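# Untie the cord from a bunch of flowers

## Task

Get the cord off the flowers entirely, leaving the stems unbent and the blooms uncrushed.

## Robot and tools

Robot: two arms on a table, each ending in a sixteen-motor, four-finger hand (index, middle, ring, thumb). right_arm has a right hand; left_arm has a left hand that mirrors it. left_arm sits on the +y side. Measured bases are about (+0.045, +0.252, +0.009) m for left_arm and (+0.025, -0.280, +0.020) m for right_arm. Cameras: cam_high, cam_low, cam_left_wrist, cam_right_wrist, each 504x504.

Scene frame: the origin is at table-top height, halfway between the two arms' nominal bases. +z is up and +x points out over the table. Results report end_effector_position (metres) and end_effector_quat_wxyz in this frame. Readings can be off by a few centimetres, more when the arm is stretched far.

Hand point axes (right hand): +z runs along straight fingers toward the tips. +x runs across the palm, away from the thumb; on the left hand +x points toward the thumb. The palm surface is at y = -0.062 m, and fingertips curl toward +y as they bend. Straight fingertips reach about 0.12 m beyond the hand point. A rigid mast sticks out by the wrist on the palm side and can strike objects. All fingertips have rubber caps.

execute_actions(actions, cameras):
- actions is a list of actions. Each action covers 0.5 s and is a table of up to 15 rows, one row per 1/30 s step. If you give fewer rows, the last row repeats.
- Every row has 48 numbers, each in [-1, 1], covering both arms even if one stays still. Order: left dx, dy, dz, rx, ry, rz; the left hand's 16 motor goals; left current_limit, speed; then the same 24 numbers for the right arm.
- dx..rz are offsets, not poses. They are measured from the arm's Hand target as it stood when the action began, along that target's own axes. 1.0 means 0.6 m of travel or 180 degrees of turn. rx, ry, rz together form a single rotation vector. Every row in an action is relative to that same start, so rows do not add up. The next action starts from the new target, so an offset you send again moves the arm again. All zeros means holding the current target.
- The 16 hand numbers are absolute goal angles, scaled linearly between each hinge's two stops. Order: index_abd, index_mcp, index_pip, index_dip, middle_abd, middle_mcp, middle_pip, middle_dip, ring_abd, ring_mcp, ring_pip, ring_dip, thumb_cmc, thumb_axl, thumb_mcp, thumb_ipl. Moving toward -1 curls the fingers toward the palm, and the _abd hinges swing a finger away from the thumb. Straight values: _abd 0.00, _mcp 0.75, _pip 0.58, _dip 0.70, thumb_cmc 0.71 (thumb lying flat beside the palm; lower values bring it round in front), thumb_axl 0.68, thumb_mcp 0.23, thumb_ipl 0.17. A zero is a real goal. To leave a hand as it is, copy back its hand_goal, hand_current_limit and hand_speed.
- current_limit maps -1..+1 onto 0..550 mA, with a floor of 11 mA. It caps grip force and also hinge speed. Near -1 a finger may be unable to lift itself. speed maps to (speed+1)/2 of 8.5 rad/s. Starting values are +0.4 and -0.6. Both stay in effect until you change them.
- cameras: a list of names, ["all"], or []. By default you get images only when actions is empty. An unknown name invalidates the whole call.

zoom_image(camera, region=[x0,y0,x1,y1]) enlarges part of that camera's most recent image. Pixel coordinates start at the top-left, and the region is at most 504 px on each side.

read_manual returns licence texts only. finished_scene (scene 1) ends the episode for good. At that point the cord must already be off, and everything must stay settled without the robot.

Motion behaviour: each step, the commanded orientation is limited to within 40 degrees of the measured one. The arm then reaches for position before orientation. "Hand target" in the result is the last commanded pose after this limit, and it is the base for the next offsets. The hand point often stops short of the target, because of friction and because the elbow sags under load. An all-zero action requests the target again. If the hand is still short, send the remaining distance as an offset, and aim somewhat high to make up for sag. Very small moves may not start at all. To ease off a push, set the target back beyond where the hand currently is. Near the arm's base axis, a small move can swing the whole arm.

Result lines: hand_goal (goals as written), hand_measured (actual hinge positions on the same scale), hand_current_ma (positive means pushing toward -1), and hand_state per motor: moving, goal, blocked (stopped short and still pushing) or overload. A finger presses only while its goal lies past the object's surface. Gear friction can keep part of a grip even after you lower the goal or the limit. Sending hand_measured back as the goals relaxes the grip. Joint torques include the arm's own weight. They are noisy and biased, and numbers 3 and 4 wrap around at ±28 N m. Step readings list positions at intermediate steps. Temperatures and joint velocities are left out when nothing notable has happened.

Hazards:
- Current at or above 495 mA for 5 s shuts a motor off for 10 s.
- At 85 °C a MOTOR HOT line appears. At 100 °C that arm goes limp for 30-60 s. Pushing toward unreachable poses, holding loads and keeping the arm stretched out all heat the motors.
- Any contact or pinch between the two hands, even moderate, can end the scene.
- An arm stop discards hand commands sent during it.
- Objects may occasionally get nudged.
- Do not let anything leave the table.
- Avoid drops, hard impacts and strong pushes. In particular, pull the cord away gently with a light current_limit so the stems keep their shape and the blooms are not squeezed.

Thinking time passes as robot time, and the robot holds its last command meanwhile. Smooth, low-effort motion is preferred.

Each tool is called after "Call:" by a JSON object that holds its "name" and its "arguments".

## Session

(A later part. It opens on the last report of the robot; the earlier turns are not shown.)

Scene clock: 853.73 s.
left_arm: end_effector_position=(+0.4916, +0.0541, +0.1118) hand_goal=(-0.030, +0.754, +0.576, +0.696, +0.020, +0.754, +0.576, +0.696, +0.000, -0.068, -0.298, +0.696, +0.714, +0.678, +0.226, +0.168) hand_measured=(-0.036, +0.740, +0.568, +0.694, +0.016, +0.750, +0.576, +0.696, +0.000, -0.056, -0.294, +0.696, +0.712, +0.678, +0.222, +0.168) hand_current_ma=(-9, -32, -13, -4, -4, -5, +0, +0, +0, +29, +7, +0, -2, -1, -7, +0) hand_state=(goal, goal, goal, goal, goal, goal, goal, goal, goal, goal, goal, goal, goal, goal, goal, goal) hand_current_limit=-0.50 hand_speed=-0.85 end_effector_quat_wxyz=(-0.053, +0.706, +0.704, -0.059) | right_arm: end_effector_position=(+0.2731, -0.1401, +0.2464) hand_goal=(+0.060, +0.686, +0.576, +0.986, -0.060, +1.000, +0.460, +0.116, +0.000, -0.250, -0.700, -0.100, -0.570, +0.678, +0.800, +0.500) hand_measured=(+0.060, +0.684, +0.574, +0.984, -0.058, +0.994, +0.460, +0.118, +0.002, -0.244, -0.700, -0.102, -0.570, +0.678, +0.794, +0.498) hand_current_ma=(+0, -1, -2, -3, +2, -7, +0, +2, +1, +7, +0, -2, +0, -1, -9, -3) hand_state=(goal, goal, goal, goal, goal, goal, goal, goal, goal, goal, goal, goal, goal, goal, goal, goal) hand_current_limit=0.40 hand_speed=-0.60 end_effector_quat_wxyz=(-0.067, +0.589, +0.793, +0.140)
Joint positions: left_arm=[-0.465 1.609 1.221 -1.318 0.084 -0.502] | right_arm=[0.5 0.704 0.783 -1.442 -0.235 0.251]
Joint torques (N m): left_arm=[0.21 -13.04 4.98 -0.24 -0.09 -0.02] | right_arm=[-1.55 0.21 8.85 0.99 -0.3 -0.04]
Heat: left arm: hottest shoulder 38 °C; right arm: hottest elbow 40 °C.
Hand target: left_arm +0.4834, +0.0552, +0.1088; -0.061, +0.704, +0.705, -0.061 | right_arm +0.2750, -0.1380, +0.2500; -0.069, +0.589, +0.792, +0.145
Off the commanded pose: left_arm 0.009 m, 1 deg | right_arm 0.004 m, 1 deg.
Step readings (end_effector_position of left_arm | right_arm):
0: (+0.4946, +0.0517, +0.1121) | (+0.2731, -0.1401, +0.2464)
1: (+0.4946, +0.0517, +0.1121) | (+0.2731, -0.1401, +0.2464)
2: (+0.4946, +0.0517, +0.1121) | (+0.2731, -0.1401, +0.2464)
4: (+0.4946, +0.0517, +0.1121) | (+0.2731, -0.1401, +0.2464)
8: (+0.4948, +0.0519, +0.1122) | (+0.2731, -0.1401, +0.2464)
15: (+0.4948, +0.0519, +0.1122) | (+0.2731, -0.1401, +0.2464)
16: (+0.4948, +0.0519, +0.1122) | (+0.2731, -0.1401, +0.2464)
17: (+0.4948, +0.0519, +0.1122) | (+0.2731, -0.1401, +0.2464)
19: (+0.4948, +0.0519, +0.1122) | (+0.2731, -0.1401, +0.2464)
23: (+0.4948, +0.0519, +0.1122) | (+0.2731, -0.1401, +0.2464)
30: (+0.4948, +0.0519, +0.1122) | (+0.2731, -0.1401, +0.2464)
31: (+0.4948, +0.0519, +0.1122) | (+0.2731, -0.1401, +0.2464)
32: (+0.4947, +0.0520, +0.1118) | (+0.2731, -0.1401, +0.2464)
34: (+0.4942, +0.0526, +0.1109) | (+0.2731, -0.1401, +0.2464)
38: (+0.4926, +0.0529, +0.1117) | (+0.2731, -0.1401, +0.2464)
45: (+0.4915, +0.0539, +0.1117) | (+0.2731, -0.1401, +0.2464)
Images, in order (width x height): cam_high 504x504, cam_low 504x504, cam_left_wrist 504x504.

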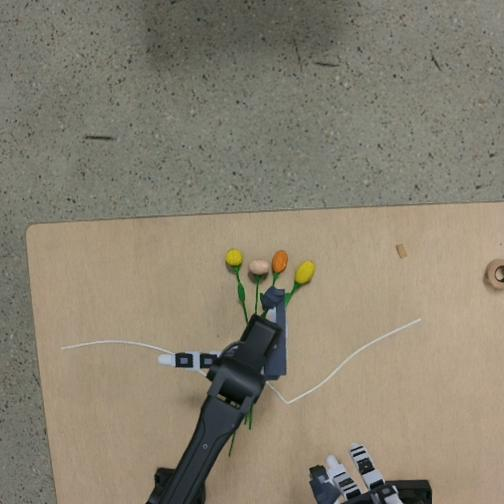

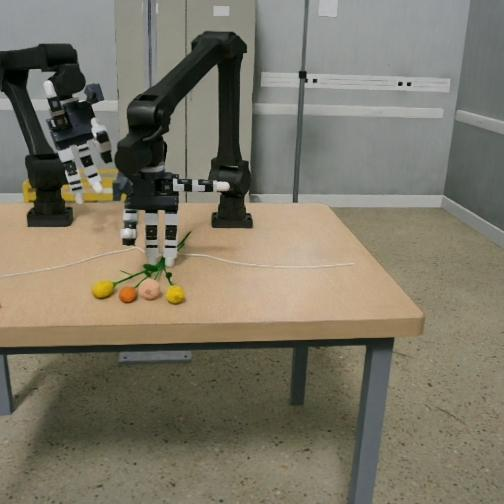

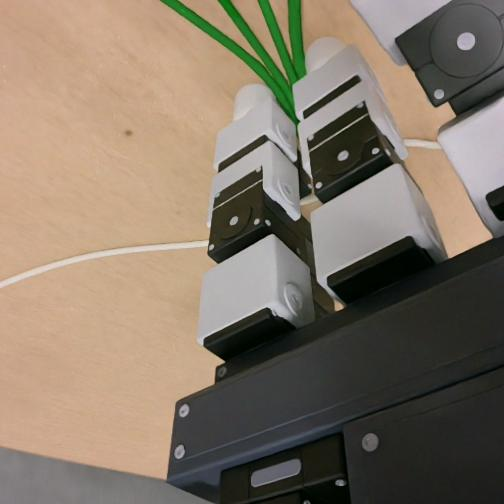

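Call:
{"name": "execute_actions", "arguments": {"actions": [[[0.003,-0.033,0.006,0,0,0,-0.03,0.754,0.576,0.696,0.02,0.754,0.576,0.696,0,-0.068,-0.299,0.696,0.714,0.678,0.226,0.168,-0.5,-0.85,0,0,0,0,0,0,0.06,0.685,0.576,0.985,-0.06,1,0.46,0.116,0,-0.25,-0.7,-0.1,-0.571,0.678,0.8,0.5,0.4,-0.6]],[[0.005,-0.033,0.006,0,0,0,-0.03,0.754,0.576,0.696,0.02,0.754,0.576,0.696,0,-0.068,-0.299,0.696,0.714,0.678,0.226,0.168,-0.5,-0.85,0,0,0,0,0,0,0.06,0.685,0.576,0.985,-0.06,1,0.46,0.116,0,-0.25,-0.7,-0.1,-0.571,0.678,0.8,0.5,0.4,-0.6]]], "cameras": ["cam_high","cam_low","cam_left_wrist"]}}

Call:
{"name": "zoom_image", "arguments": {"camera": "cam_left_wrist", "region": [160, 0, 420, 240]}}

Call:
{"name": "zoom_image", "arguments": {"camera": "cam_low", "region": [90, 210, 230, 310]}}

Scene clock: 861.13 s.
left_arm: end_effector_position=(+0.4504, +0.0611, +0.1111) hand_goal=(-0.030, +0.754, +0.576, +0.696, +0.020, +0.754, +0.576, +0.696, +0.000, -0.068, -0.298, +0.696, +0.714, +0.678, +0.226, +0.168) hand_measured=(-0.034, +0.738, +0.566, +0.690, +0.018, +0.750, +0.576, +0.696, +0.000, -0.056, -0.294, +0.696, +0.712, +0.678, +0.222, +0.168) hand_current_ma=(-4, -41, -19, -8, -4, -5, +0, +0, +0, +29, +7, +0, -2, -1, -7, +0) hand_state=(goal, goal, goal, goal, goal, goal, goal, goal, goal, goal, goal, goal, goal, goal, goal, goal) hand_current_limit=-0.50 hand_speed=-0.85 end_effector_quat_wxyz=(-0.057, +0.707, +0.702, -0.058) | right_arm: end_effector_position=(+0.2731, -0.1401, +0.2464) hand_goal=(+0.060, +0.686, +0.576, +0.986, -0.060, +1.000, +0.460, +0.116, +0.000, -0.250, -0.700, -0.100, -0.570, +0.678, +0.800, +0.500) hand_measured=(+0.060, +0.684, +0.574, +0.984, -0.058, +0.994, +0.460, +0.118, +0.002, -0.244, -0.700, -0.102, -0.570, +0.678, +0.794, +0.498) hand_current_ma=(+0, -1, -2, -3, +2, -7, +0, +2, +1, +7, +0, -2, +0, -1, -9, -3) hand_state=(goal, goal, goal, goal, goal, goal, goal, goal, goal, goal, goal, goal, goal, goal, goal, goal) hand_current_limit=0.40 hand_speed=-0.60 end_effector_quat_wxyz=(-0.067, +0.589, +0.793, +0.140)
Joint positions: left_arm=[-0.501 1.517 1.109 -1.302 0.084 -0.534] | right_arm=[0.5 0.704 0.783 -1.442 -0.235 0.251]
Joint torques (N m): left_arm=[-0.15 -11.46 5.15 -0.01 0.13 -0.05] | right_arm=[-1.38 0.26 8.85 1.01 -0.31 -0.04]
Heat: left arm: hottest shoulder 38 °C; right arm: hottest elbow 40 °C.
Hand target: left_arm +0.4432, +0.0600, +0.1087; -0.061, +0.704, +0.705, -0.061 | right_arm +0.2750, -0.1380, +0.2500; -0.069, +0.589, +0.792, +0.145
Off the commanded pose: left_arm 0.008 m, 1 deg | right_arm 0.004 m, 1 deg.
Step readings (end_effector_position of left_arm | right_arm):
0: (+0.4916, +0.0541, +0.1118) | (+0.2731, -0.1401, +0.2464)
1: (+0.4915, +0.0542, +0.1117) | (+0.2731, -0.1401, +0.2464)
2: (+0.4906, +0.0542, +0.1114) | (+0.2731, -0.1401, +0.2464)
4: (+0.4865, +0.0541, +0.1123) | (+0.2731, -0.1401, +0.2464)
8: (+0.4745, +0.0576, +0.1125) | (+0.2731, -0.1401, +0.2464)
15: (+0.4697, +0.0587, +0.1107) | (+0.2731, -0.1401, +0.2464)
16: (+0.4696, +0.0588, +0.1108) | (+0.2731, -0.1401, +0.2464)
17: (+0.4690, +0.0585, +0.1106) | (+0.2731, -0.1401, +0.2464)
19: (+0.4655, +0.0586, +0.1115) | (+0.2731, -0.1401, +0.2464)
23: (+0.4533, +0.0617, +0.1107) | (+0.2731, -0.1401, +0.2464)
30: (+0.4507, +0.0614, +0.1112) | (+0.2731, -0.1401, +0.2464)
Images, in order (width x height): cam_high 504x504, cam_low 504x504, cam_left_wrist 504x504.

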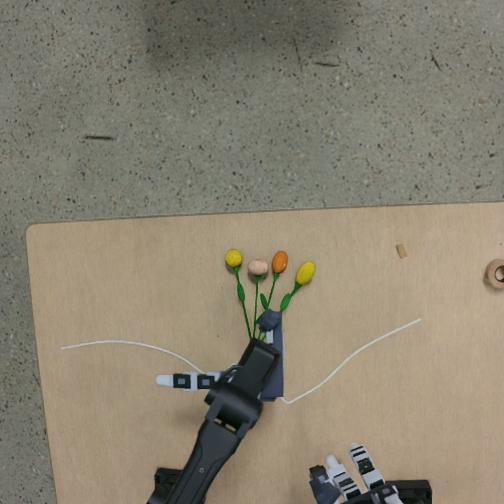

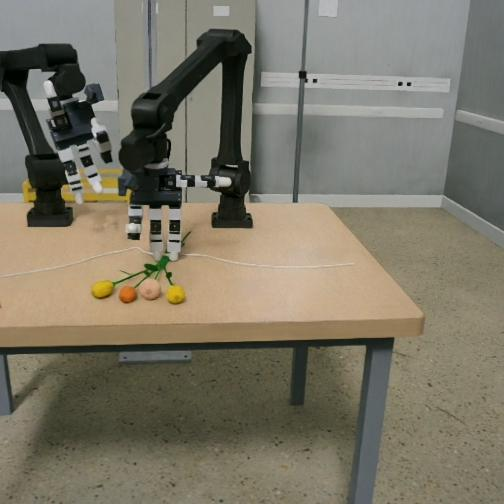

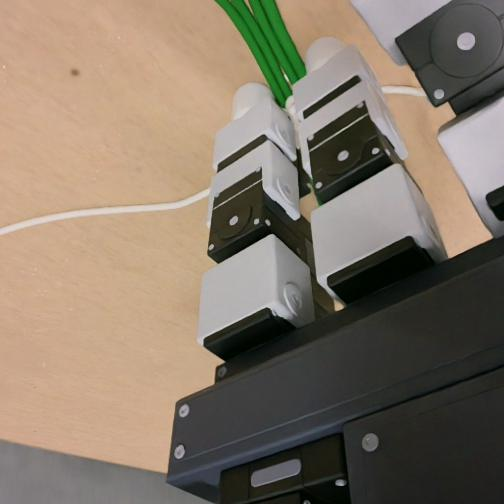

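Scaled by 1.938 from the camera's 504x504 image, which has a finer 720x720 frame.

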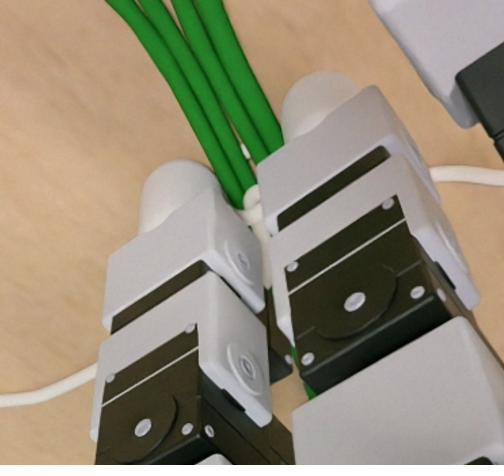

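Scaled by 3.600 from the camera's 504x504 image, which has a finer 720x720 frame.

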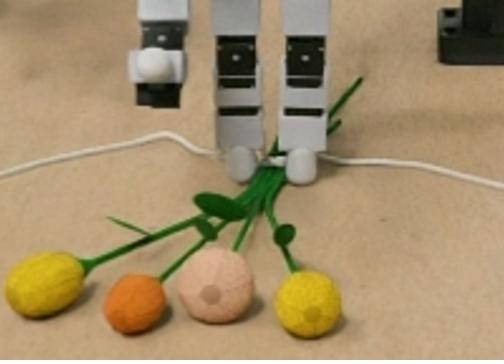

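Call:
{"name": "execute_actions", "arguments": {"actions": [[[0.005,-0.033,0.006,0,0,0,-0.03,0.754,0.576,0.696,0.02,0.754,0.576,0.696,0,-0.068,-0.299,0.696,0.714,0.678,0.226,0.168,-0.1,-0.85,0,0,0,0,0,0,0.06,0.685,0.576,0.985,-0.06,1,0.46,0.116,0,-0.25,-0.7,-0.1,-0.571,0.678,0.8,0.5,0.4,-0.6]]], "cameras": ["cam_high","cam_low","cam_left_wrist"]}}

Call:
{"name": "zoom_image", "arguments": {"camera": "cam_left_wrist", "region": [160, 0, 420, 240]}}

Call:
{"name": "zoom_image", "arguments": {"camera": "cam_low", "region": [90, 210, 230, 310]}}

Scene clock: 866.80 s.
left_arm: end_effector_position=(+0.4307, +0.0638, +0.1112) hand_goal=(-0.030, +0.754, +0.576, +0.696, +0.020, +0.754, +0.576, +0.696, +0.000, -0.068, -0.298, +0.696, +0.714, +0.678, +0.226, +0.168) hand_measured=(-0.032, +0.736, +0.564, +0.690, +0.018, +0.750, +0.576, +0.696, +0.000, -0.056, -0.294, +0.696, +0.712, +0.678, +0.222, +0.168) hand_current_ma=(-3, -48, -23, -11, -4, -7, +0, +0, +0, +29, +7, +0, -2, -1, -7, +0) hand_state=(goal, goal, goal, goal, goal, goal, goal, goal, goal, goal, goal, goal, goal, goal, goal, goal) hand_current_limit=-0.10 hand_speed=-0.85 end_effector_quat_wxyz=(-0.056, +0.707, +0.703, -0.057) | right_arm: end_effector_position=(+0.2731, -0.1401, +0.2464) hand_goal=(+0.060, +0.686, +0.576, +0.986, -0.060, +1.000, +0.460, +0.116, +0.000, -0.250, -0.700, -0.100, -0.570, +0.678, +0.800, +0.500) hand_measured=(+0.060, +0.684, +0.574, +0.984, -0.058, +0.994, +0.460, +0.118, +0.002, -0.244, -0.700, -0.102, -0.570, +0.678, +0.794, +0.498) hand_current_ma=(+0, -1, -2, -3, +2, -7, +0, +2, +1, +7, +0, -2, +0, -1, -9, -3) hand_state=(goal, goal, goal, goal, goal, goal, goal, goal, goal, goal, goal, goal, goal, goal, goal, goal) hand_current_limit=0.40 hand_speed=-0.60 end_effector_quat_wxyz=(-0.067, +0.589, +0.793, +0.140)
Joint positions: left_arm=[-0.522 1.47 1.057 -1.293 0.086 -0.555] | right_arm=[0.5 0.704 0.783 -1.442 -0.235 0.251]
Joint torques (N m): left_arm=[0.09 -10.81 5.12 -0.1 0.11 -0.06] | right_arm=[-1.26 0.09 8.95 0.99 -0.31 -0.03]
Heat: left arm: hottest shoulder 38 °C; right arm: hottest elbow 40 °C.
Hand target: left_arm +0.4230, +0.0630, +0.1085; -0.061, +0.704, +0.705, -0.061 | right_arm +0.2750, -0.1380, +0.2500; -0.069, +0.589, +0.792, +0.145
Off the commanded pose: left_arm 0.008 m, 1 deg | right_arm 0.004 m, 1 deg.
Step readings (end_effector_position of left_arm | right_arm):
0: (+0.4504, +0.0611, +0.1111) | (+0.2731, -0.1401, +0.2464)
1: (+0.4502, +0.0612, +0.1110) | (+0.2731, -0.1401, +0.2464)
2: (+0.4494, +0.0611, +0.1107) | (+0.2731, -0.1401, +0.2464)
4: (+0.4465, +0.0617, +0.1117) | (+0.2731, -0.1401, +0.2464)
8: (+0.4354, +0.0634, +0.1123) | (+0.2731, -0.1401, +0.2464)
15: (+0.4309, +0.0637, +0.1111) | (+0.2731, -0.1401, +0.2464)
Images, in order (width x height): cam_high 504x504, cam_low 504x504, cam_left_wrist 504x504.

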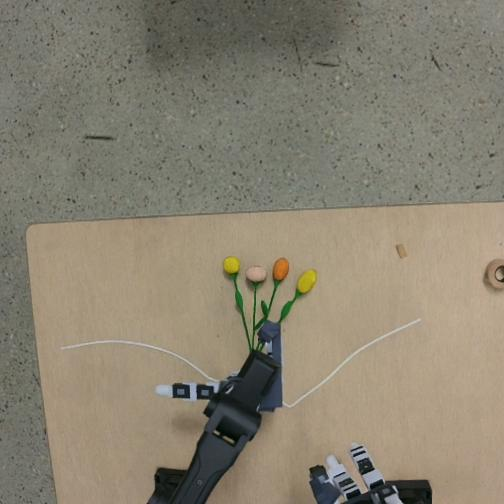

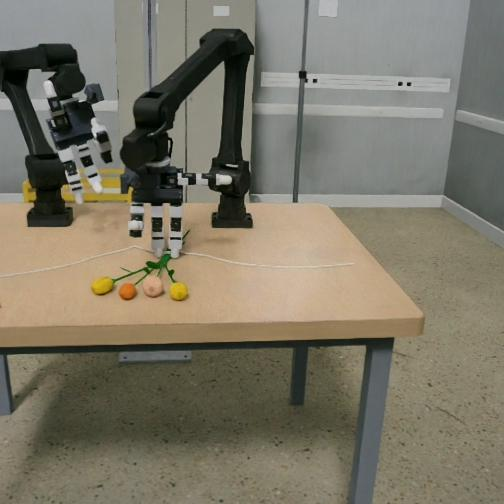

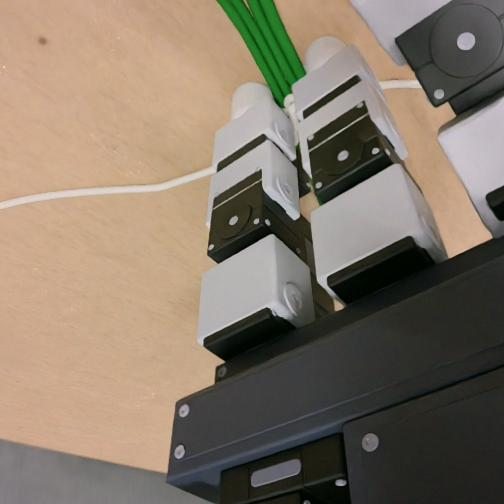

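Scaled by 1.938 from the camera's 504x504 image, which has a finer 720x720 frame.

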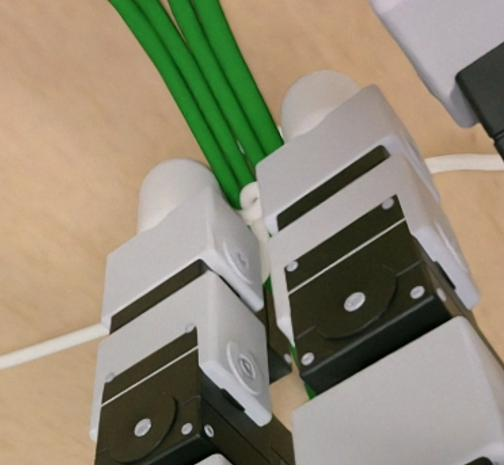

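Scaled by 3.600 from the camera's 504x504 image, which has a finer 720x720 frame.

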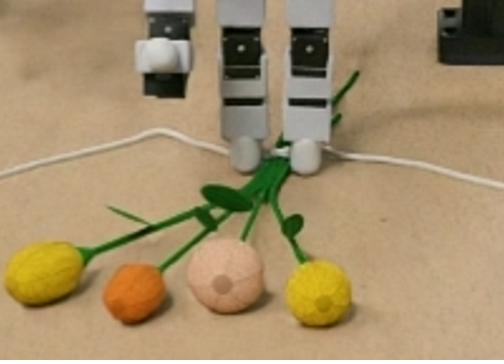

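Call:
{"name": "execute_actions", "arguments": {"actions": [[[0.0,0,0,0,0,0,0.005,0.754,0.576,0.696,-0.015,0.754,0.576,0.696,0,-0.068,-0.299,0.696,0.714,0.678,0.226,0.168,-0.1,-0.85,0,0,0,0,0,0,0.06,0.685,0.576,0.985,-0.06,1,0.46,0.116,0,-0.25,-0.7,-0.1,-0.571,0.678,0.8,0.5,0.4,-0.6]],[[0.004,-0.025,0.0045,0,0,0,0.005,0.754,0.576,0.696,-0.015,0.754,0.576,0.696,0,-0.068,-0.299,0.696,0.714,0.678,0.226,0.168,-0.1,-0.85,0,0,0,0,0,0,0.06,0.685,0.576,0.985,-0.06,1,0.46,0.116,0,-0.25,-0.7,-0.1,-0.571,0.678,0.8,0.5,0.4,-0.6]]], "cameras": ["cam_high","cam_low","cam_left_wrist"]}}

Call:
{"name": "zoom_image", "arguments": {"camera": "cam_left_wrist", "region": [160, 0, 420, 240]}}

Call:
{"name": "zoom_image", "arguments": {"camera": "cam_low", "region": [90, 210, 230, 310]}}

Scene clock: 920.60 s.
left_arm: end_effector_position=(+0.4158, +0.0655, +0.1113) hand_goal=(+0.006, +0.754, +0.576, +0.696, -0.014, +0.754, +0.576, +0.696, +0.000, -0.068, -0.298, +0.696, +0.714, +0.678, +0.226, +0.168) hand_measured=(+0.004, +0.734, +0.564, +0.690, -0.012, +0.750, +0.576, +0.696, +0.000, -0.056, -0.294, +0.696, +0.712, +0.678, +0.222, +0.168) hand_current_ma=(-3, -54, -27, -12, +1, -7, +0, +0, +0, +29, +7, +0, -2, -1, -7, +0) hand_state=(goal, blocked, goal, goal, goal, goal, goal, goal, goal, goal, goal, goal, goal, goal, goal, goal) hand_current_limit=-0.10 hand_speed=-0.85 end_effector_quat_wxyz=(-0.056, +0.708, +0.702, -0.057) | right_arm: end_effector_position=(+0.2731, -0.1401, +0.2464) hand_goal=(+0.060, +0.686, +0.576, +0.986, -0.060, +1.000, +0.460, +0.116, +0.000, -0.250, -0.700, -0.100, -0.570, +0.678, +0.800, +0.500) hand_measured=(+0.060, +0.684, +0.574, +0.984, -0.058, +0.994, +0.460, +0.118, +0.002, -0.244, -0.700, -0.102, -0.570, +0.678, +0.794, +0.498) hand_current_ma=(+0, -1, -2, -3, +2, -7, +0, +2, +1, +7, +0, -2, +0, -1, -9, -3) hand_state=(goal, goal, goal, goal, goal, goal, goal, goal, goal, goal, goal, goal, goal, goal, goal, goal) hand_current_limit=0.40 hand_speed=-0.60 end_effector_quat_wxyz=(-0.067, +0.589, +0.793, +0.140)
Joint positions: left_arm=[-0.539 1.435 1.02 -1.288 0.089 -0.571] | right_arm=[0.5 0.704 0.783 -1.442 -0.235 0.251]
Joint torques (N m): left_arm=[-0.15 -10.29 5.03 -0.17 0.16 -0.08] | right_arm=[-1.44 0.21 8.85 0.91 -0.3 -0.06]
Heat: left arm: hottest shoulder 38 °C; right arm: hottest elbow 40 °C.
Hand target: left_arm +0.4078, +0.0654, +0.1084; -0.061, +0.704, +0.705, -0.061 | right_arm +0.2750, -0.1380, +0.2500; -0.069, +0.589, +0.792, +0.145
Off the commanded pose: left_arm 0.009 m, 1 deg | right_arm 0.004 m, 1 deg.
Step readings (end_effector_position of left_arm | right_arm):
0: (+0.4307, +0.0638, +0.1112) | (+0.2731, -0.1401, +0.2464)
1: (+0.4307, +0.0638, +0.1112) | (+0.2731, -0.1401, +0.2464)
2: (+0.4306, +0.0636, +0.1111) | (+0.2731, -0.1401, +0.2464)
4: (+0.4303, +0.0632, +0.1109) | (+0.2731, -0.1401, +0.2464)
8: (+0.4304, +0.0634, +0.1110) | (+0.2731, -0.1401, +0.2464)
15: (+0.4306, +0.0636, +0.1111) | (+0.2731, -0.1401, +0.2464)
16: (+0.4306, +0.0636, +0.1111) | (+0.2731, -0.1401, +0.2464)
17: (+0.4298, +0.0635, +0.1108) | (+0.2731, -0.1401, +0.2464)
19: (+0.4276, +0.0631, +0.1116) | (+0.2731, -0.1401, +0.2464)
23: (+0.4193, +0.0650, +0.1121) | (+0.2731, -0.1401, +0.2464)
30: (+0.4160, +0.0656, +0.1113) | (+0.2731, -0.1401, +0.2464)
Images, in order (width x height): cam_high 504x504, cam_low 504x504, cam_left_wrist 504x504.

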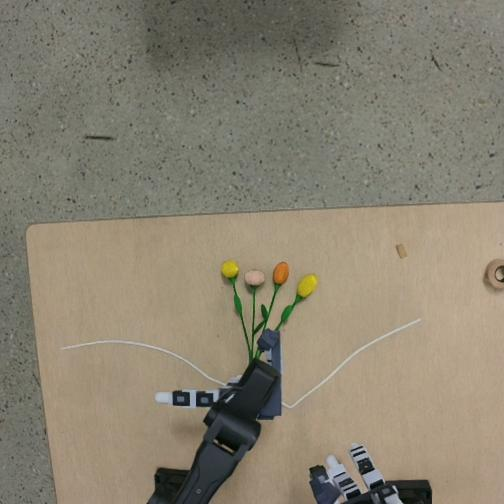

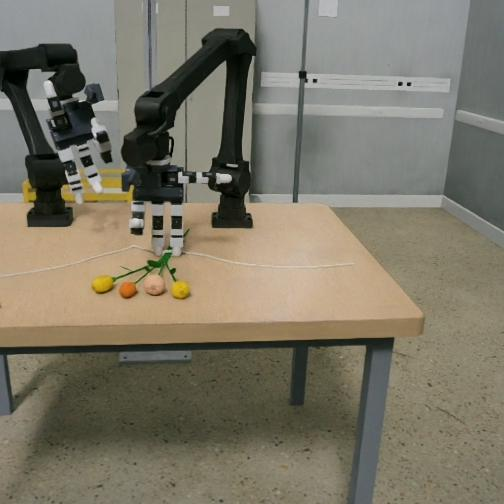

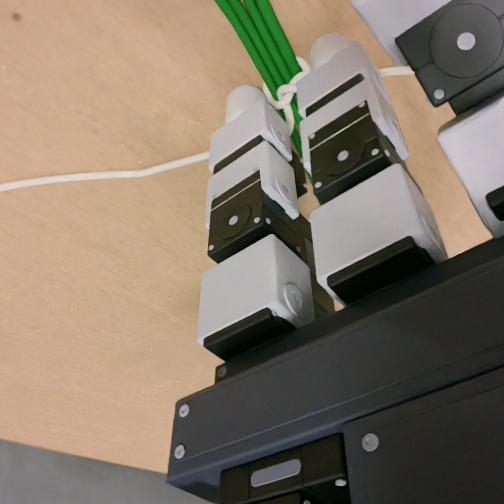

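Scaled by 1.938 from the camera's 504x504 image, which has a finer 720x720 frame.

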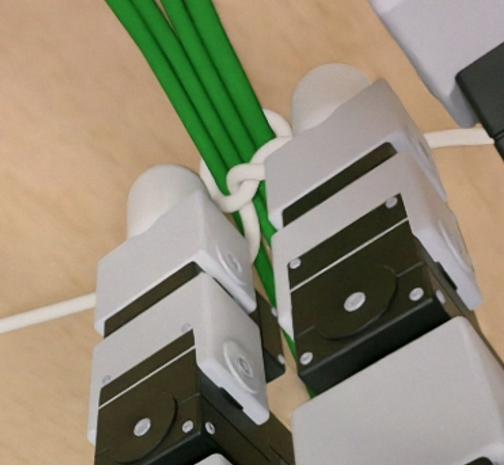

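Scaled by 3.600 from the camera's 504x504 image, which has a finer 720x720 frame.

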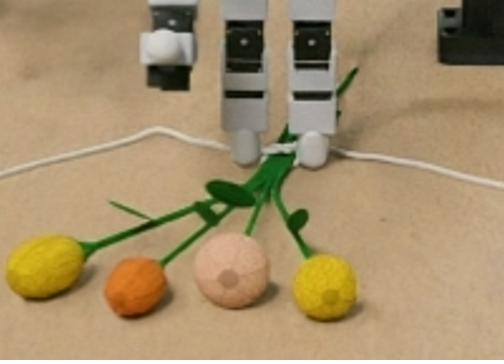

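Call:
{"name": "execute_actions", "arguments": {"actions": [[[0,0,0,0,0,0,0.005,0.754,0.576,0.696,-0.015,0.754,0.576,0.696,0,-0.55,-0.737,-0.174,0.714,0.678,0.226,0.168,-0.1,-0.6,-0.0427,0.0593,-0.0078,0,0,0,0,0.89,0.576,0.696,0,0.89,0.576,0.696,0,0.89,0.576,0.696,0.714,0.678,0.226,0.168,0.2,-0.5]],[[0,0,0,0,0,0,0.005,0.754,0.576,0.696,-0.015,0.754,0.576,0.696,0,-0.55,-0.737,-0.174,0.714,0.678,0.226,0.168,-0.1,-0.6,-0.0427,0.0593,-0.0078,0,0,0,0,0.89,0.576,0.696,0,0.89,0.576,0.696,0,0.89,0.576,0.696,0.714,0.678,0.226,0.168,0.2,-0.5]],[[0,0,0,0,0,0,0.005,0.754,0.576,0.696,-0.015,0.754,0.576,0.696,0,-0.55,-0.737,-0.174,0.714,0.678,0.226,0.168,-0.1,-0.6,-0.0427,0.0593,-0.0078,0,0,0,0,0.89,0.576,0.696,0,0.89,0.576,0.696,0,0.89,0.576,0.696,0.714,0.678,0.226,0.168,0.2,-0.5]],[[0,0,0,0,0,0,0.005,0.754,0.576,0.696,-0.015,0.754,0.576,0.696,0,-0.55,-0.737,-0.174,0.714,0.678,0.226,0.168,-0.1,-0.6,-0.0427,0.0593,-0.0078,0,0,0,0,0.89,0.576,0.696,0,0.89,0.576,0.696,0,0.89,0.576,0.696,0.714,0.678,0.226,0.168,0.2,-0.5]]], "cameras": ["cam_high","cam_low"]}}

Scene clock: 962.13 s.
left_arm: end_effector_position=(+0.4158, +0.0655, +0.1113) hand_goal=(+0.006, +0.754, +0.576, +0.696, -0.014, +0.754, +0.576, +0.696, +0.000, -0.550, -0.736, -0.174, +0.714, +0.678, +0.226, +0.168) hand_measured=(+0.004, +0.734, +0.564, +0.690, -0.012, +0.750, +0.576, +0.696, +0.000, -0.494, -0.672, -0.064, +0.712, +0.678, +0.222, +0.168) hand_current_ma=(-3, -54, -27, -12, +1, -7, +0, +0, +0, +186, +202, +248, -2, -1, -7, +0) hand_state=(goal, blocked, goal, goal, goal, goal, goal, goal, goal, blocked, blocked, blocked, goal, goal, goal, goal) hand_current_limit=-0.10 hand_speed=-0.60 end_effector_quat_wxyz=(-0.056, +0.708, +0.702, -0.057) | right_arm: end_effector_position=(+0.4194, -0.2018, +0.2358) hand_goal=(+0.000, +0.890, +0.576, +0.696, +0.000, +0.890, +0.576, +0.696, +0.000, +0.890, +0.576, +0.696, +0.714, +0.678, +0.226, +0.168) hand_measured=(+0.002, +0.888, +0.574, +0.698, +0.000, +0.890, +0.572, +0.694, +0.002, +0.886, +0.572, +0.694, +0.714, +0.678, +0.224, +0.168) hand_current_ma=(+2, -3, -2, +3, +0, +0, -3, -2, +1, -4, -3, -2, +0, +0, -4, +1) hand_state=(goal, goal, goal, goal, goal, goal, goal, goal, goal, goal, goal, goal, goal, goal, goal, goal) hand_current_limit=0.20 hand_speed=-0.50 end_effector_quat_wxyz=(-0.088, +0.598, +0.787, +0.124)
Joint positions: left_arm=[-0.539 1.435 1.02 -1.288 0.089 -0.571] | right_arm=[0.065 1.137 1.009 -1.406 -0.302 -0.179]
Joint torques (N m): left_arm=[-0.26 -10.4 5.12 -0.14 0.16 -0.08] | right_arm=[-1.79 -5.13 12.33 0.76 -0.42 -0.25]
Heat: left arm: hottest shoulder 37 °C; right arm: hottest elbow 41 °C.
Hand target: left_arm +0.4078, +0.0654, +0.1084; -0.061, +0.704, +0.705, -0.061 | right_arm +0.4398, -0.2000, +0.2601; -0.069, +0.589, +0.792, +0.145
Off the commanded pose: left_arm 0.009 m, 1 deg | right_arm 0.032 m, 3 deg.
Step readings (end_effector_position of left_arm | right_arm):
0: (+0.4158, +0.0655, +0.1113) | (+0.2731, -0.1401, +0.2464)
1: (+0.4158, +0.0655, +0.1113) | (+0.2732, -0.1402, +0.2464)
2: (+0.4158, +0.0655, +0.1113) | (+0.2743, -0.1413, +0.2459)
4: (+0.4158, +0.0655, +0.1113) | (+0.2788, -0.1445, +0.2425)
8: (+0.4158, +0.0655, +0.1113) | (+0.2939, -0.1625, +0.2330)
15: (+0.4158, +0.0655, +0.1113) | (+0.2985, -0.1612, +0.2231)
16: (+0.4158, +0.0655, +0.1113) | (+0.2987, -0.1609, +0.2234)
17: (+0.4158, +0.0655, +0.1113) | (+0.3002, -0.1622, +0.2238)
19: (+0.4158, +0.0655, +0.1113) | (+0.3071, -0.1646, +0.2264)
23: (+0.4158, +0.0655, +0.1113) | (+0.3293, -0.1772, +0.2294)
30: (+0.4158, +0.0655, +0.1113) | (+0.3361, -0.1753, +0.2266)
31: (+0.4158, +0.0655, +0.1113) | (+0.3365, -0.1750, +0.2271)
32: (+0.4158, +0.0655, +0.1113) | (+0.3382, -0.1761, +0.2280)
34: (+0.4158, +0.0655, +0.1113) | (+0.3465, -0.1787, +0.2312)
38: (+0.4158, +0.0655, +0.1113) | (+0.3697, -0.1887, +0.2342)
45: (+0.4158, +0.0655, +0.1113) | (+0.3773, -0.1888, +0.2304)
46: (+0.4158, +0.0655, +0.1113) | (+0.3777, -0.1886, +0.2308)
47: (+0.4158, +0.0655, +0.1113) | (+0.3793, -0.1894, +0.2316)
49: (+0.4158, +0.0655, +0.1113) | (+0.3879, -0.1916, +0.2353)
53: (+0.4158, +0.0655, +0.1113) | (+0.4108, -0.2007, +0.2389)
60: (+0.4158, +0.0655, +0.1113) | (+0.4184, -0.2028, +0.2339)
Images, in order (width x height): cam_high 504x504, cam_low 504x504.

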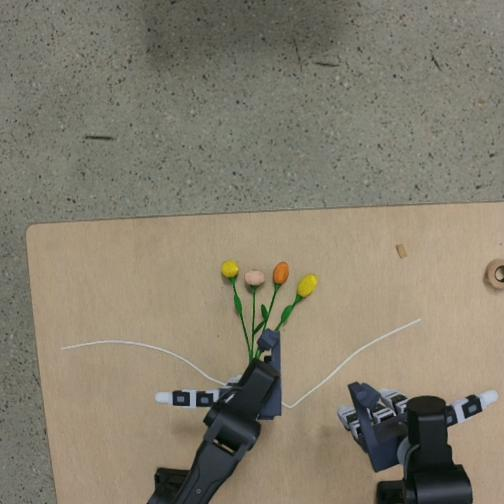

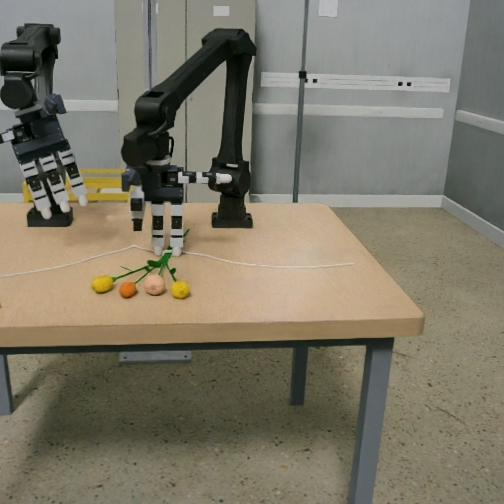

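Call:
{"name": "execute_actions", "arguments": {"actions": [[[0,0,0,0,0,0,0.005,0.754,0.576,0.696,-0.015,0.754,0.576,0.696,0,-0.49,-0.665,-0.05,0.714,0.678,0.226,0.168,-0.1,-0.6,0,0,0,-0.02885,0.02474,-0.0535,0,0.89,0.576,0.696,0,0.89,0.576,0.696,0,0.89,0.576,0.696,0.714,0.678,0.226,0.168,0.2,-0.5]],[[0,0,0,0,0,0,0.005,0.754,0.576,0.696,-0.015,0.754,0.576,0.696,0,-0.49,-0.665,-0.05,0.714,0.678,0.226,0.168,-0.1,-0.6,0,0,0,-0.02885,0.02474,-0.0535,0,0.89,0.576,0.696,0,0.89,0.576,0.696,0,0.89,0.576,0.696,0.714,0.678,0.226,0.168,0.2,-0.5]],[[0,0,0,0,0,0,0.005,0.754,0.576,0.696,-0.015,0.754,0.576,0.696,0,-0.49,-0.665,-0.05,0.714,0.678,0.226,0.168,-0.1,-0.6,0,0,0,-0.02885,0.02474,-0.0535,0,0.89,0.576,0.696,0,0.89,0.576,0.696,0,0.89,0.576,0.696,0.714,0.678,0.226,0.168,0.2,-0.5]],[[0,0,0,0,0,0,0.005,0.754,0.576,0.696,-0.015,0.754,0.576,0.696,0,-0.49,-0.665,-0.05,0.714,0.678,0.226,0.168,-0.1,-0.6,0,0,0,-0.02885,0.02474,-0.0535,0,0.89,0.576,0.696,0,0.89,0.576,0.696,0,0.89,0.576,0.696,0.714,0.678,0.226,0.168,0.2,-0.5]]], "cameras": ["cam_high","cam_low"]}}

Scene clock: 971.90 s.
left_arm: end_effector_position=(+0.4158, +0.0655, +0.1113) hand_goal=(+0.006, +0.754, +0.576, +0.696, -0.014, +0.754, +0.576, +0.696, +0.000, -0.490, -0.664, -0.050, +0.714, +0.678, +0.226, +0.168) hand_measured=(+0.004, +0.734, +0.564, +0.690, -0.012, +0.750, +0.576, +0.696, +0.000, -0.480, -0.660, -0.050, +0.712, +0.678, +0.222, +0.168) hand_current_ma=(-3, -54, -27, -12, +1, -7, +0, +0, +0, +20, +5, +1, -2, -1, -7, +0) hand_state=(goal, blocked, goal, goal, goal, goal, goal, goal, goal, goal, goal, goal, goal, goal, goal, goal) hand_current_limit=-0.10 hand_speed=-0.60 end_effector_quat_wxyz=(-0.056, +0.708, +0.702, -0.057) | right_arm: end_effector_position=(+0.4363, -0.1969, +0.2583) hand_goal=(+0.000, +0.890, +0.576, +0.696, +0.000, +0.890, +0.576, +0.696, +0.000, +0.890, +0.576, +0.696, +0.714, +0.678, +0.226, +0.168) hand_measured=(+0.002, +0.892, +0.574, +0.698, +0.000, +0.892, +0.574, +0.694, +0.002, +0.892, +0.574, +0.694, +0.718, +0.678, +0.224, +0.168) hand_current_ma=(+2, +1, -1, +3, +0, +1, -1, -2, +1, +1, -1, -2, +3, +0, -4, +1) hand_state=(goal, goal, goal, goal, goal, goal, goal, goal, goal, goal, goal, goal, goal, goal, goal, goal) hand_current_limit=0.20 hand_speed=-0.50 end_effector_quat_wxyz=(-0.032, +0.277, +0.882, +0.379)
Joint positions: left_arm=[-0.539 1.435 1.02 -1.288 0.089 -0.571] | right_arm=[-0.243 1.258 0.922 -1.238 -0.781 -1.187]
Joint torques (N m): left_arm=[-0.32 -10.17 5.07 -0.17 0.15 -0.09] | right_arm=[-2.37 -6.53 8.35 -0.01 -1.11 -0.29]
Heat: left arm: hottest shoulder 37 °C; right arm: hottest elbow 40 °C.
Hand target: left_arm +0.4078, +0.0654, +0.1084; -0.061, +0.704, +0.705, -0.061 | right_arm +0.4398, -0.2000, +0.2600; -0.032, +0.272, +0.882, +0.384
Off the commanded pose: left_arm 0.009 m, 1 deg | right_arm 0.005 m, 1 deg.
Step readings (end_effector_position of left_arm | right_arm):
0: (+0.4158, +0.0655, +0.1113) | (+0.4194, -0.2018, +0.2358)
1: (+0.4158, +0.0655, +0.1113) | (+0.4194, -0.2014, +0.2360)
2: (+0.4158, +0.0655, +0.1113) | (+0.4202, -0.1998, +0.2372)
4: (+0.4158, +0.0655, +0.1113) | (+0.4259, -0.1964, +0.2426)
8: (+0.4158, +0.0655, +0.1113) | (+0.4359, -0.2010, +0.2507)
15: (+0.4158, +0.0655, +0.1113) | (+0.4386, -0.2006, +0.2558)
16: (+0.4158, +0.0655, +0.1113) | (+0.4383, -0.1997, +0.2560)
17: (+0.4158, +0.0655, +0.1113) | (+0.4387, -0.1978, +0.2567)
19: (+0.4158, +0.0655, +0.1113) | (+0.4387, -0.1950, +0.2563)
23: (+0.4158, +0.0655, +0.1113) | (+0.4365, -0.2004, +0.2516)
30: (+0.4158, +0.0655, +0.1113) | (+0.4364, -0.2002, +0.2565)
31: (+0.4158, +0.0655, +0.1113) | (+0.4361, -0.1993, +0.2572)
32: (+0.4158, +0.0655, +0.1113) | (+0.4362, -0.1974, +0.2594)
34: (+0.4158, +0.0655, +0.1113) | (+0.4366, -0.1949, +0.2647)
38: (+0.4158, +0.0655, +0.1113) | (+0.4360, -0.2000, +0.2647)
45: (+0.4158, +0.0655, +0.1113) | (+0.4371, -0.1998, +0.2600)
46: (+0.4158, +0.0655, +0.1113) | (+0.4369, -0.1990, +0.2601)
47: (+0.4158, +0.0655, +0.1113) | (+0.4365, -0.1975, +0.2621)
49: (+0.4158, +0.0655, +0.1113) | (+0.4372, -0.1957, +0.2680)
53: (+0.4158, +0.0655, +0.1113) | (+0.4387, -0.1992, +0.2654)
60: (+0.4158, +0.0655, +0.1113) | (+0.4389, -0.1992, +0.2571)
Images, in order (width x height): cam_high 504x504, cam_low 504x504.

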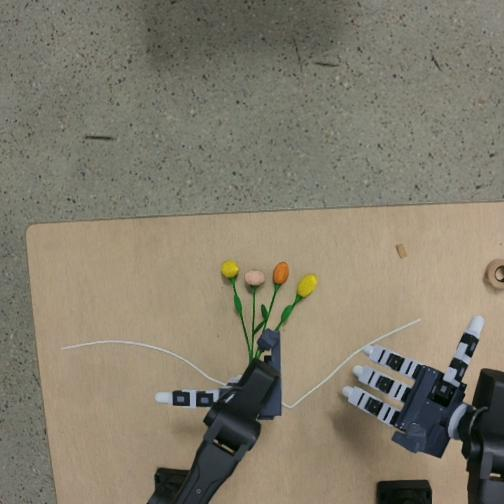

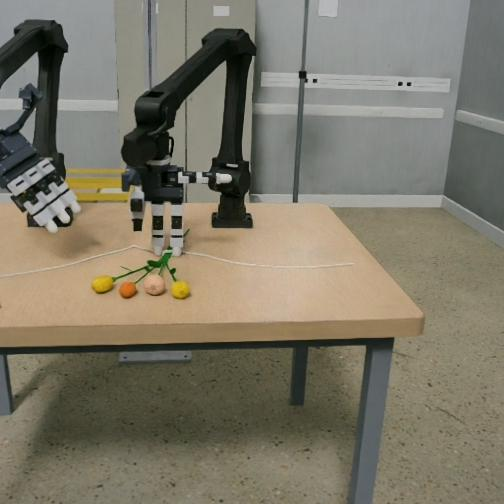

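Call:
{"name": "execute_actions", "arguments": {"actions": [[[0,0,0,0,0,0,0.005,0.754,0.576,0.696,-0.015,0.754,0.576,0.696,0,-0.49,-0.665,-0.05,0.714,0.678,0.226,0.168,-0.1,-0.6,0,0,0,-0.02885,0.02474,-0.0535,0,0.89,0.576,0.696,0,0.89,0.576,0.696,0,0.89,0.576,0.696,0.714,0.678,0.226,0.168,0.2,-0.5]],[[0,0,0,0,0,0,0.005,0.754,0.576,0.696,-0.015,0.754,0.576,0.696,0,-0.49,-0.665,-0.05,0.714,0.678,0.226,0.168,-0.1,-0.6,0,0,0,-0.02885,0.02474,-0.0535,0,0.89,0.576,0.696,0,0.89,0.576,0.696,0,0.89,0.576,0.696,0.714,0.678,0.226,0.168,0.2,-0.5]],[[0,0,0,0,0,0,0.005,0.754,0.576,0.696,-0.015,0.754,0.576,0.696,0,-0.49,-0.665,-0.05,0.714,0.678,0.226,0.168,-0.1,-0.6,0,0,0,-0.02885,0.02474,-0.0535,0,0.89,0.576,0.696,0,0.89,0.576,0.696,0,0.89,0.576,0.696,0.714,0.678,0.226,0.168,0.2,-0.5]]], "cameras": ["cam_high","cam_low","cam_right_wrist"]}}

Scene clock: 979.10 s.
left_arm: end_effector_position=(+0.4158, +0.0655, +0.1113) hand_goal=(+0.006, +0.754, +0.576, +0.696, -0.014, +0.754, +0.576, +0.696, +0.000, -0.490, -0.664, -0.050, +0.714, +0.678, +0.226, +0.168) hand_measured=(+0.004, +0.734, +0.564, +0.690, -0.012, +0.750, +0.576, +0.696, +0.000, -0.480, -0.660, -0.050, +0.712, +0.678, +0.222, +0.168) hand_current_ma=(-3, -54, -27, -12, +1, -7, +0, +0, +0, +20, +5, +1, -2, -1, -7, +0) hand_state=(goal, blocked, goal, goal, goal, goal, goal, goal, goal, goal, goal, goal, goal, goal, goal, goal) hand_current_limit=-0.10 hand_speed=-0.60 end_effector_quat_wxyz=(-0.056, +0.708, +0.702, -0.057) | right_arm: end_effector_position=(+0.4295, -0.1940, +0.2493) hand_goal=(+0.000, +0.890, +0.576, +0.696, +0.000, +0.890, +0.576, +0.696, +0.000, +0.890, +0.576, +0.696, +0.714, +0.678, +0.226, +0.168) hand_measured=(+0.002, +0.894, +0.576, +0.698, +0.000, +0.894, +0.576, +0.694, +0.002, +0.894, +0.576, +0.694, +0.720, +0.678, +0.224, +0.168) hand_current_ma=(+2, +5, +0, +3, +0, +5, -1, -2, +1, +6, -1, -2, +7, +0, -4, +1) hand_state=(goal, goal, goal, goal, goal, goal, goal, goal, goal, goal, goal, goal, goal, goal, goal, goal) hand_current_limit=0.20 hand_speed=-0.50 end_effector_quat_wxyz=(-0.008, +0.021, +0.855, +0.518)
Joint positions: left_arm=[-0.539 1.435 1.02 -1.288 0.089 -0.571] | right_arm=[-0.295 1.606 1.037 -1.468 -1.026 -2.062]
Joint torques (N m): left_arm=[-0.26 -10.34 5.05 -0.21 0.15 -0.07] | right_arm=[-2.02 -10.87 9.42 -1.05 -0.96 -0.32]
Heat: left arm: hottest shoulder 37 °C; right arm: hottest elbow 41 °C.
Hand target: left_arm +0.4078, +0.0654, +0.1084; -0.061, +0.704, +0.705, -0.061 | right_arm +0.4398, -0.2000, +0.2601; +0.000, +0.000, +0.852, +0.523
Off the commanded pose: left_arm 0.009 m, 1 deg | right_arm 0.016 m, 3 deg.
joint sent to its limit (right arm) — joint 6 (wrist roll), lower limit. The joint targets still meet the commanded pose.
Step readings (end_effector_position of left_arm | right_arm):
0: (+0.4158, +0.0655, +0.1113) | (+0.4363, -0.1969, +0.2583)
1: (+0.4158, +0.0655, +0.1113) | (+0.4362, -0.1966, +0.2588)
2: (+0.4158, +0.0655, +0.1113) | (+0.4360, -0.1958, +0.2612)
4: (+0.4158, +0.0655, +0.1113) | (+0.4364, -0.1958, +0.2661)
8: (+0.4158, +0.0655, +0.1113) | (+0.4373, -0.1973, +0.2577)
15: (+0.4158, +0.0655, +0.1113) | (+0.4327, -0.1961, +0.2462)
16: (+0.4158, +0.0655, +0.1113) | (+0.4317, -0.1955, +0.2470)
17: (+0.4158, +0.0655, +0.1113) | (+0.4309, -0.1945, +0.2494)
19: (+0.4158, +0.0655, +0.1113) | (+0.4302, -0.1941, +0.2542)
23: (+0.4158, +0.0655, +0.1113) | (+0.4312, -0.1944, +0.2472)
30: (+0.4158, +0.0655, +0.1113) | (+0.4290, -0.1934, +0.2418)
31: (+0.4158, +0.0655, +0.1113) | (+0.4287, -0.1932, +0.2433)
32: (+0.4158, +0.0655, +0.1113) | (+0.4283, -0.1928, +0.2462)
34: (+0.4158, +0.0655, +0.1113) | (+0.4298, -0.1930, +0.2529)
38: (+0.4158, +0.0655, +0.1113) | (+0.4341, -0.1943, +0.2515)
45: (+0.4158, +0.0655, +0.1113) | (+0.4306, -0.1940, +0.2453)
Images, in order (width x height): cam_high 504x504, cam_low 504x504, cam_right_wrist 504x504.

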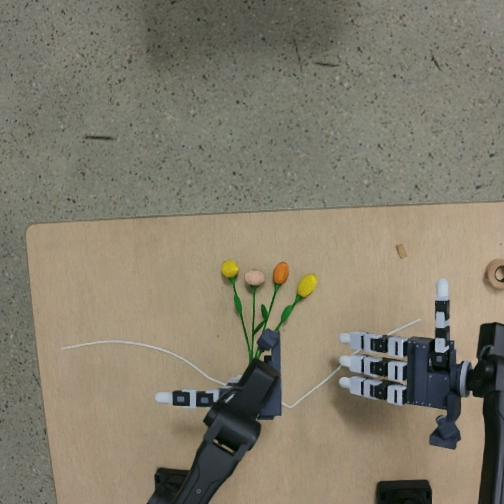

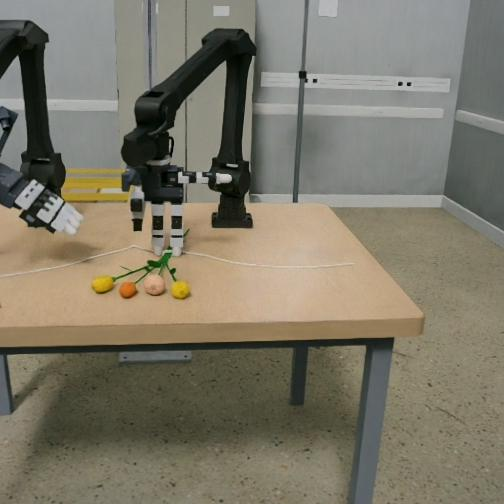

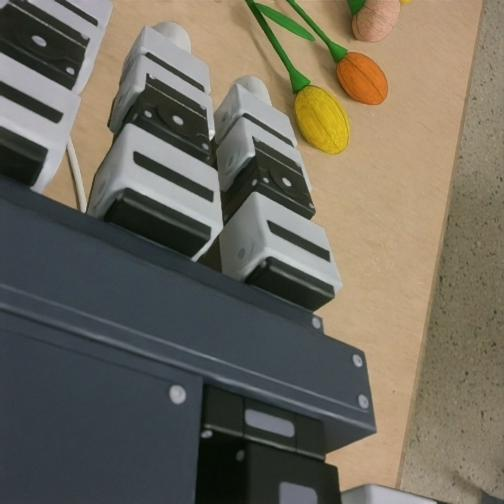

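Call:
{"name": "zoom_image", "arguments": {"camera": "cam_high", "region": [200, 250, 360, 420]}}

Scaled by 2.965 from the camera's 504x504 image, which has a finer 720x720 frame.

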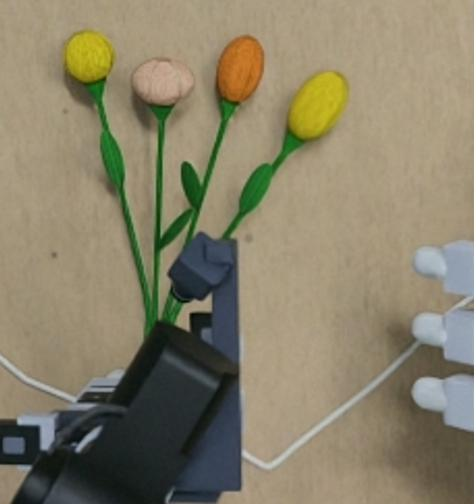

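Call:
{"name": "execute_actions", "arguments": {"actions": [[[0,0,0,0,0,0,0.005,0.754,0.576,0.696,-0.015,0.754,0.576,0.696,0,-0.49,-0.665,-0.05,0.714,0.678,0.226,0.168,-0.1,-0.6,-0.0167,-0.0443,0.06,0,0,0,0,0.89,0.576,0.696,0,0.89,0.576,0.696,0,0.89,0.576,0.696,0.714,0.678,0.226,0.168,0.2,-0.5]],[[0,0,0,0,0,0,0.005,0.754,0.576,0.696,-0.015,0.754,0.576,0.696,0,-0.49,-0.665,-0.05,0.714,0.678,0.226,0.168,-0.1,-0.6,-0.0167,-0.0443,0.06,0,0,0,0,0.89,0.576,0.696,0,0.89,0.576,0.696,0,0.89,0.576,0.696,0.714,0.678,0.226,0.168,0.2,-0.5]],[[0,0,0,0,0,0,0.005,0.754,0.576,0.696,-0.015,0.754,0.576,0.696,0,-0.49,-0.665,-0.05,0.714,0.678,0.226,0.168,-0.1,-0.6,-0.0033,0.0268,0.0565,0,0,0,0,0.89,0.576,0.696,0,0.89,0.576,0.696,0,0.89,0.576,0.696,0.714,0.678,0.226,0.168,0.2,-0.5]],[[0,0,0,0,0,0,0.005,0.754,0.576,0.696,-0.015,0.754,0.576,0.696,0,-0.49,-0.665,-0.05,0.714,0.678,0.226,0.168,-0.1,-0.6,-0.0033,0.0268,0.0565,0,0,0,0,0.89,0.576,0.696,0,0.89,0.576,0.696,0,0.89,0.576,0.696,0.714,0.678,0.226,0.168,0.2,-0.5]]], "cameras": ["cam_high","cam_low","cam_right_wrist"]}}

Scene clock: 1011.60 s.
left_arm: end_effector_position=(+0.4158, +0.0655, +0.1113) hand_goal=(+0.006, +0.754, +0.576, +0.696, -0.014, +0.754, +0.576, +0.696, +0.000, -0.490, -0.664, -0.050, +0.714, +0.678, +0.226, +0.168) hand_measured=(+0.004, +0.734, +0.564, +0.690, -0.014, +0.750, +0.576, +0.696, +0.000, -0.480, -0.660, -0.050, +0.712, +0.678, +0.222, +0.168) hand_current_ma=(-3, -54, -27, -12, +1, -7, +0, +0, +0, +20, +5, +1, -2, -1, -7, +0) hand_state=(goal, blocked, goal, goal, goal, goal, goal, goal, goal, goal, goal, goal, goal, goal, goal, goal) hand_current_limit=-0.10 hand_speed=-0.60 end_effector_quat_wxyz=(-0.056, +0.708, +0.702, -0.057) | right_arm: end_effector_position=(+0.4643, -0.0862, +0.1658) hand_goal=(+0.000, +0.890, +0.576, +0.696, +0.000, +0.890, +0.576, +0.696, +0.000, +0.890, +0.576, +0.696, +0.714, +0.678, +0.226, +0.168) hand_measured=(+0.002, +0.896, +0.576, +0.698, +0.000, +0.896, +0.576, +0.694, +0.002, +0.896, +0.576, +0.694, +0.720, +0.678, +0.224, +0.168) hand_current_ma=(+1, +6, +0, +3, +0, +6, +0, -2, +1, +7, +0, -2, +8, +0, -3, +1) hand_state=(goal, goal, goal, goal, goal, goal, goal, goal, goal, goal, goal, goal, goal, goal, goal, goal) hand_current_limit=0.20 hand_speed=-0.50 end_effector_quat_wxyz=(-0.015, +0.005, +0.854, +0.520)
Joint positions: left_arm=[-0.539 1.435 1.02 -1.288 0.089 -0.571] | right_arm=[-0.018 1.733 0.951 -0.827 -1.094 -1.579]
Joint torques (N m): left_arm=[-0.03 -10.34 5.04 -0.21 0.16 -0.07] | right_arm=[-1.2 -15.74 5.18 0.92 -1.28 0]
Heat: left arm: hottest shoulder 37 °C; right arm: hottest elbow 39 °C.
Hand target: left_arm +0.4078, +0.0654, +0.1084; -0.061, +0.704, +0.705, -0.061 | right_arm +0.4639, -0.0849, +0.1780; +0.000, +0.000, +0.852, +0.523
Off the commanded pose: left_arm 0.009 m, 1 deg | right_arm 0.012 m, 2 deg.
Step readings (end_effector_position of left_arm | right_arm):
0: (+0.4158, +0.0655, +0.1113) | (+0.4295, -0.1940, +0.2493)
1: (+0.4158, +0.0655, +0.1113) | (+0.4295, -0.1940, +0.2492)
2: (+0.4158, +0.0655, +0.1113) | (+0.4299, -0.1942, +0.2485)
4: (+0.4158, +0.0655, +0.1113) | (+0.4329, -0.1930, +0.2446)
8: (+0.4158, +0.0655, +0.1113) | (+0.4389, -0.1883, +0.2283)
15: (+0.4158, +0.0655, +0.1113) | (+0.4418, -0.1822, +0.2172)
16: (+0.4158, +0.0655, +0.1113) | (+0.4422, -0.1821, +0.2172)
17: (+0.4158, +0.0655, +0.1113) | (+0.4434, -0.1814, +0.2164)
19: (+0.4158, +0.0655, +0.1113) | (+0.4482, -0.1787, +0.2121)
23: (+0.4158, +0.0655, +0.1113) | (+0.4545, -0.1708, +0.1967)
30: (+0.4158, +0.0655, +0.1113) | (+0.4565, -0.1631, +0.1833)
31: (+0.4158, +0.0655, +0.1113) | (+0.4575, -0.1631, +0.1835)
32: (+0.4158, +0.0655, +0.1113) | (+0.4583, -0.1613, +0.1833)
34: (+0.4158, +0.0655, +0.1113) | (+0.4604, -0.1559, +0.1813)
38: (+0.4158, +0.0655, +0.1113) | (+0.4590, -0.1365, +0.1766)
45: (+0.4158, +0.0655, +0.1113) | (+0.4593, -0.1229, +0.1720)
46: (+0.4158, +0.0655, +0.1113) | (+0.4598, -0.1230, +0.1715)
47: (+0.4158, +0.0655, +0.1113) | (+0.4606, -0.1218, +0.1709)
49: (+0.4158, +0.0655, +0.1113) | (+0.4625, -0.1171, +0.1689)
53: (+0.4158, +0.0655, +0.1113) | (+0.4618, -0.0991, +0.1660)
60: (+0.4158, +0.0655, +0.1113) | (+0.4611, -0.0858, +0.1656)
Images, in order (width x height): cam_high 504x504, cam_low 504x504, cam_right_wrist 504x504.

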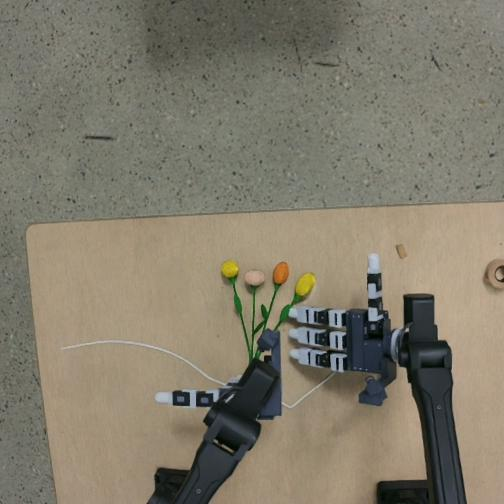

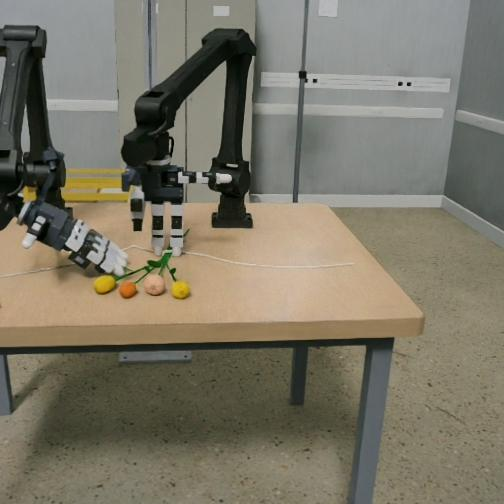

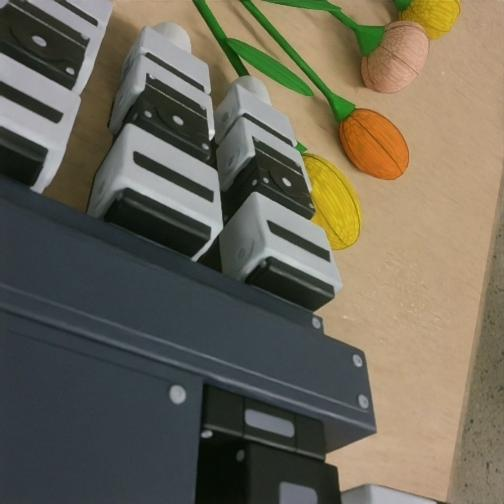

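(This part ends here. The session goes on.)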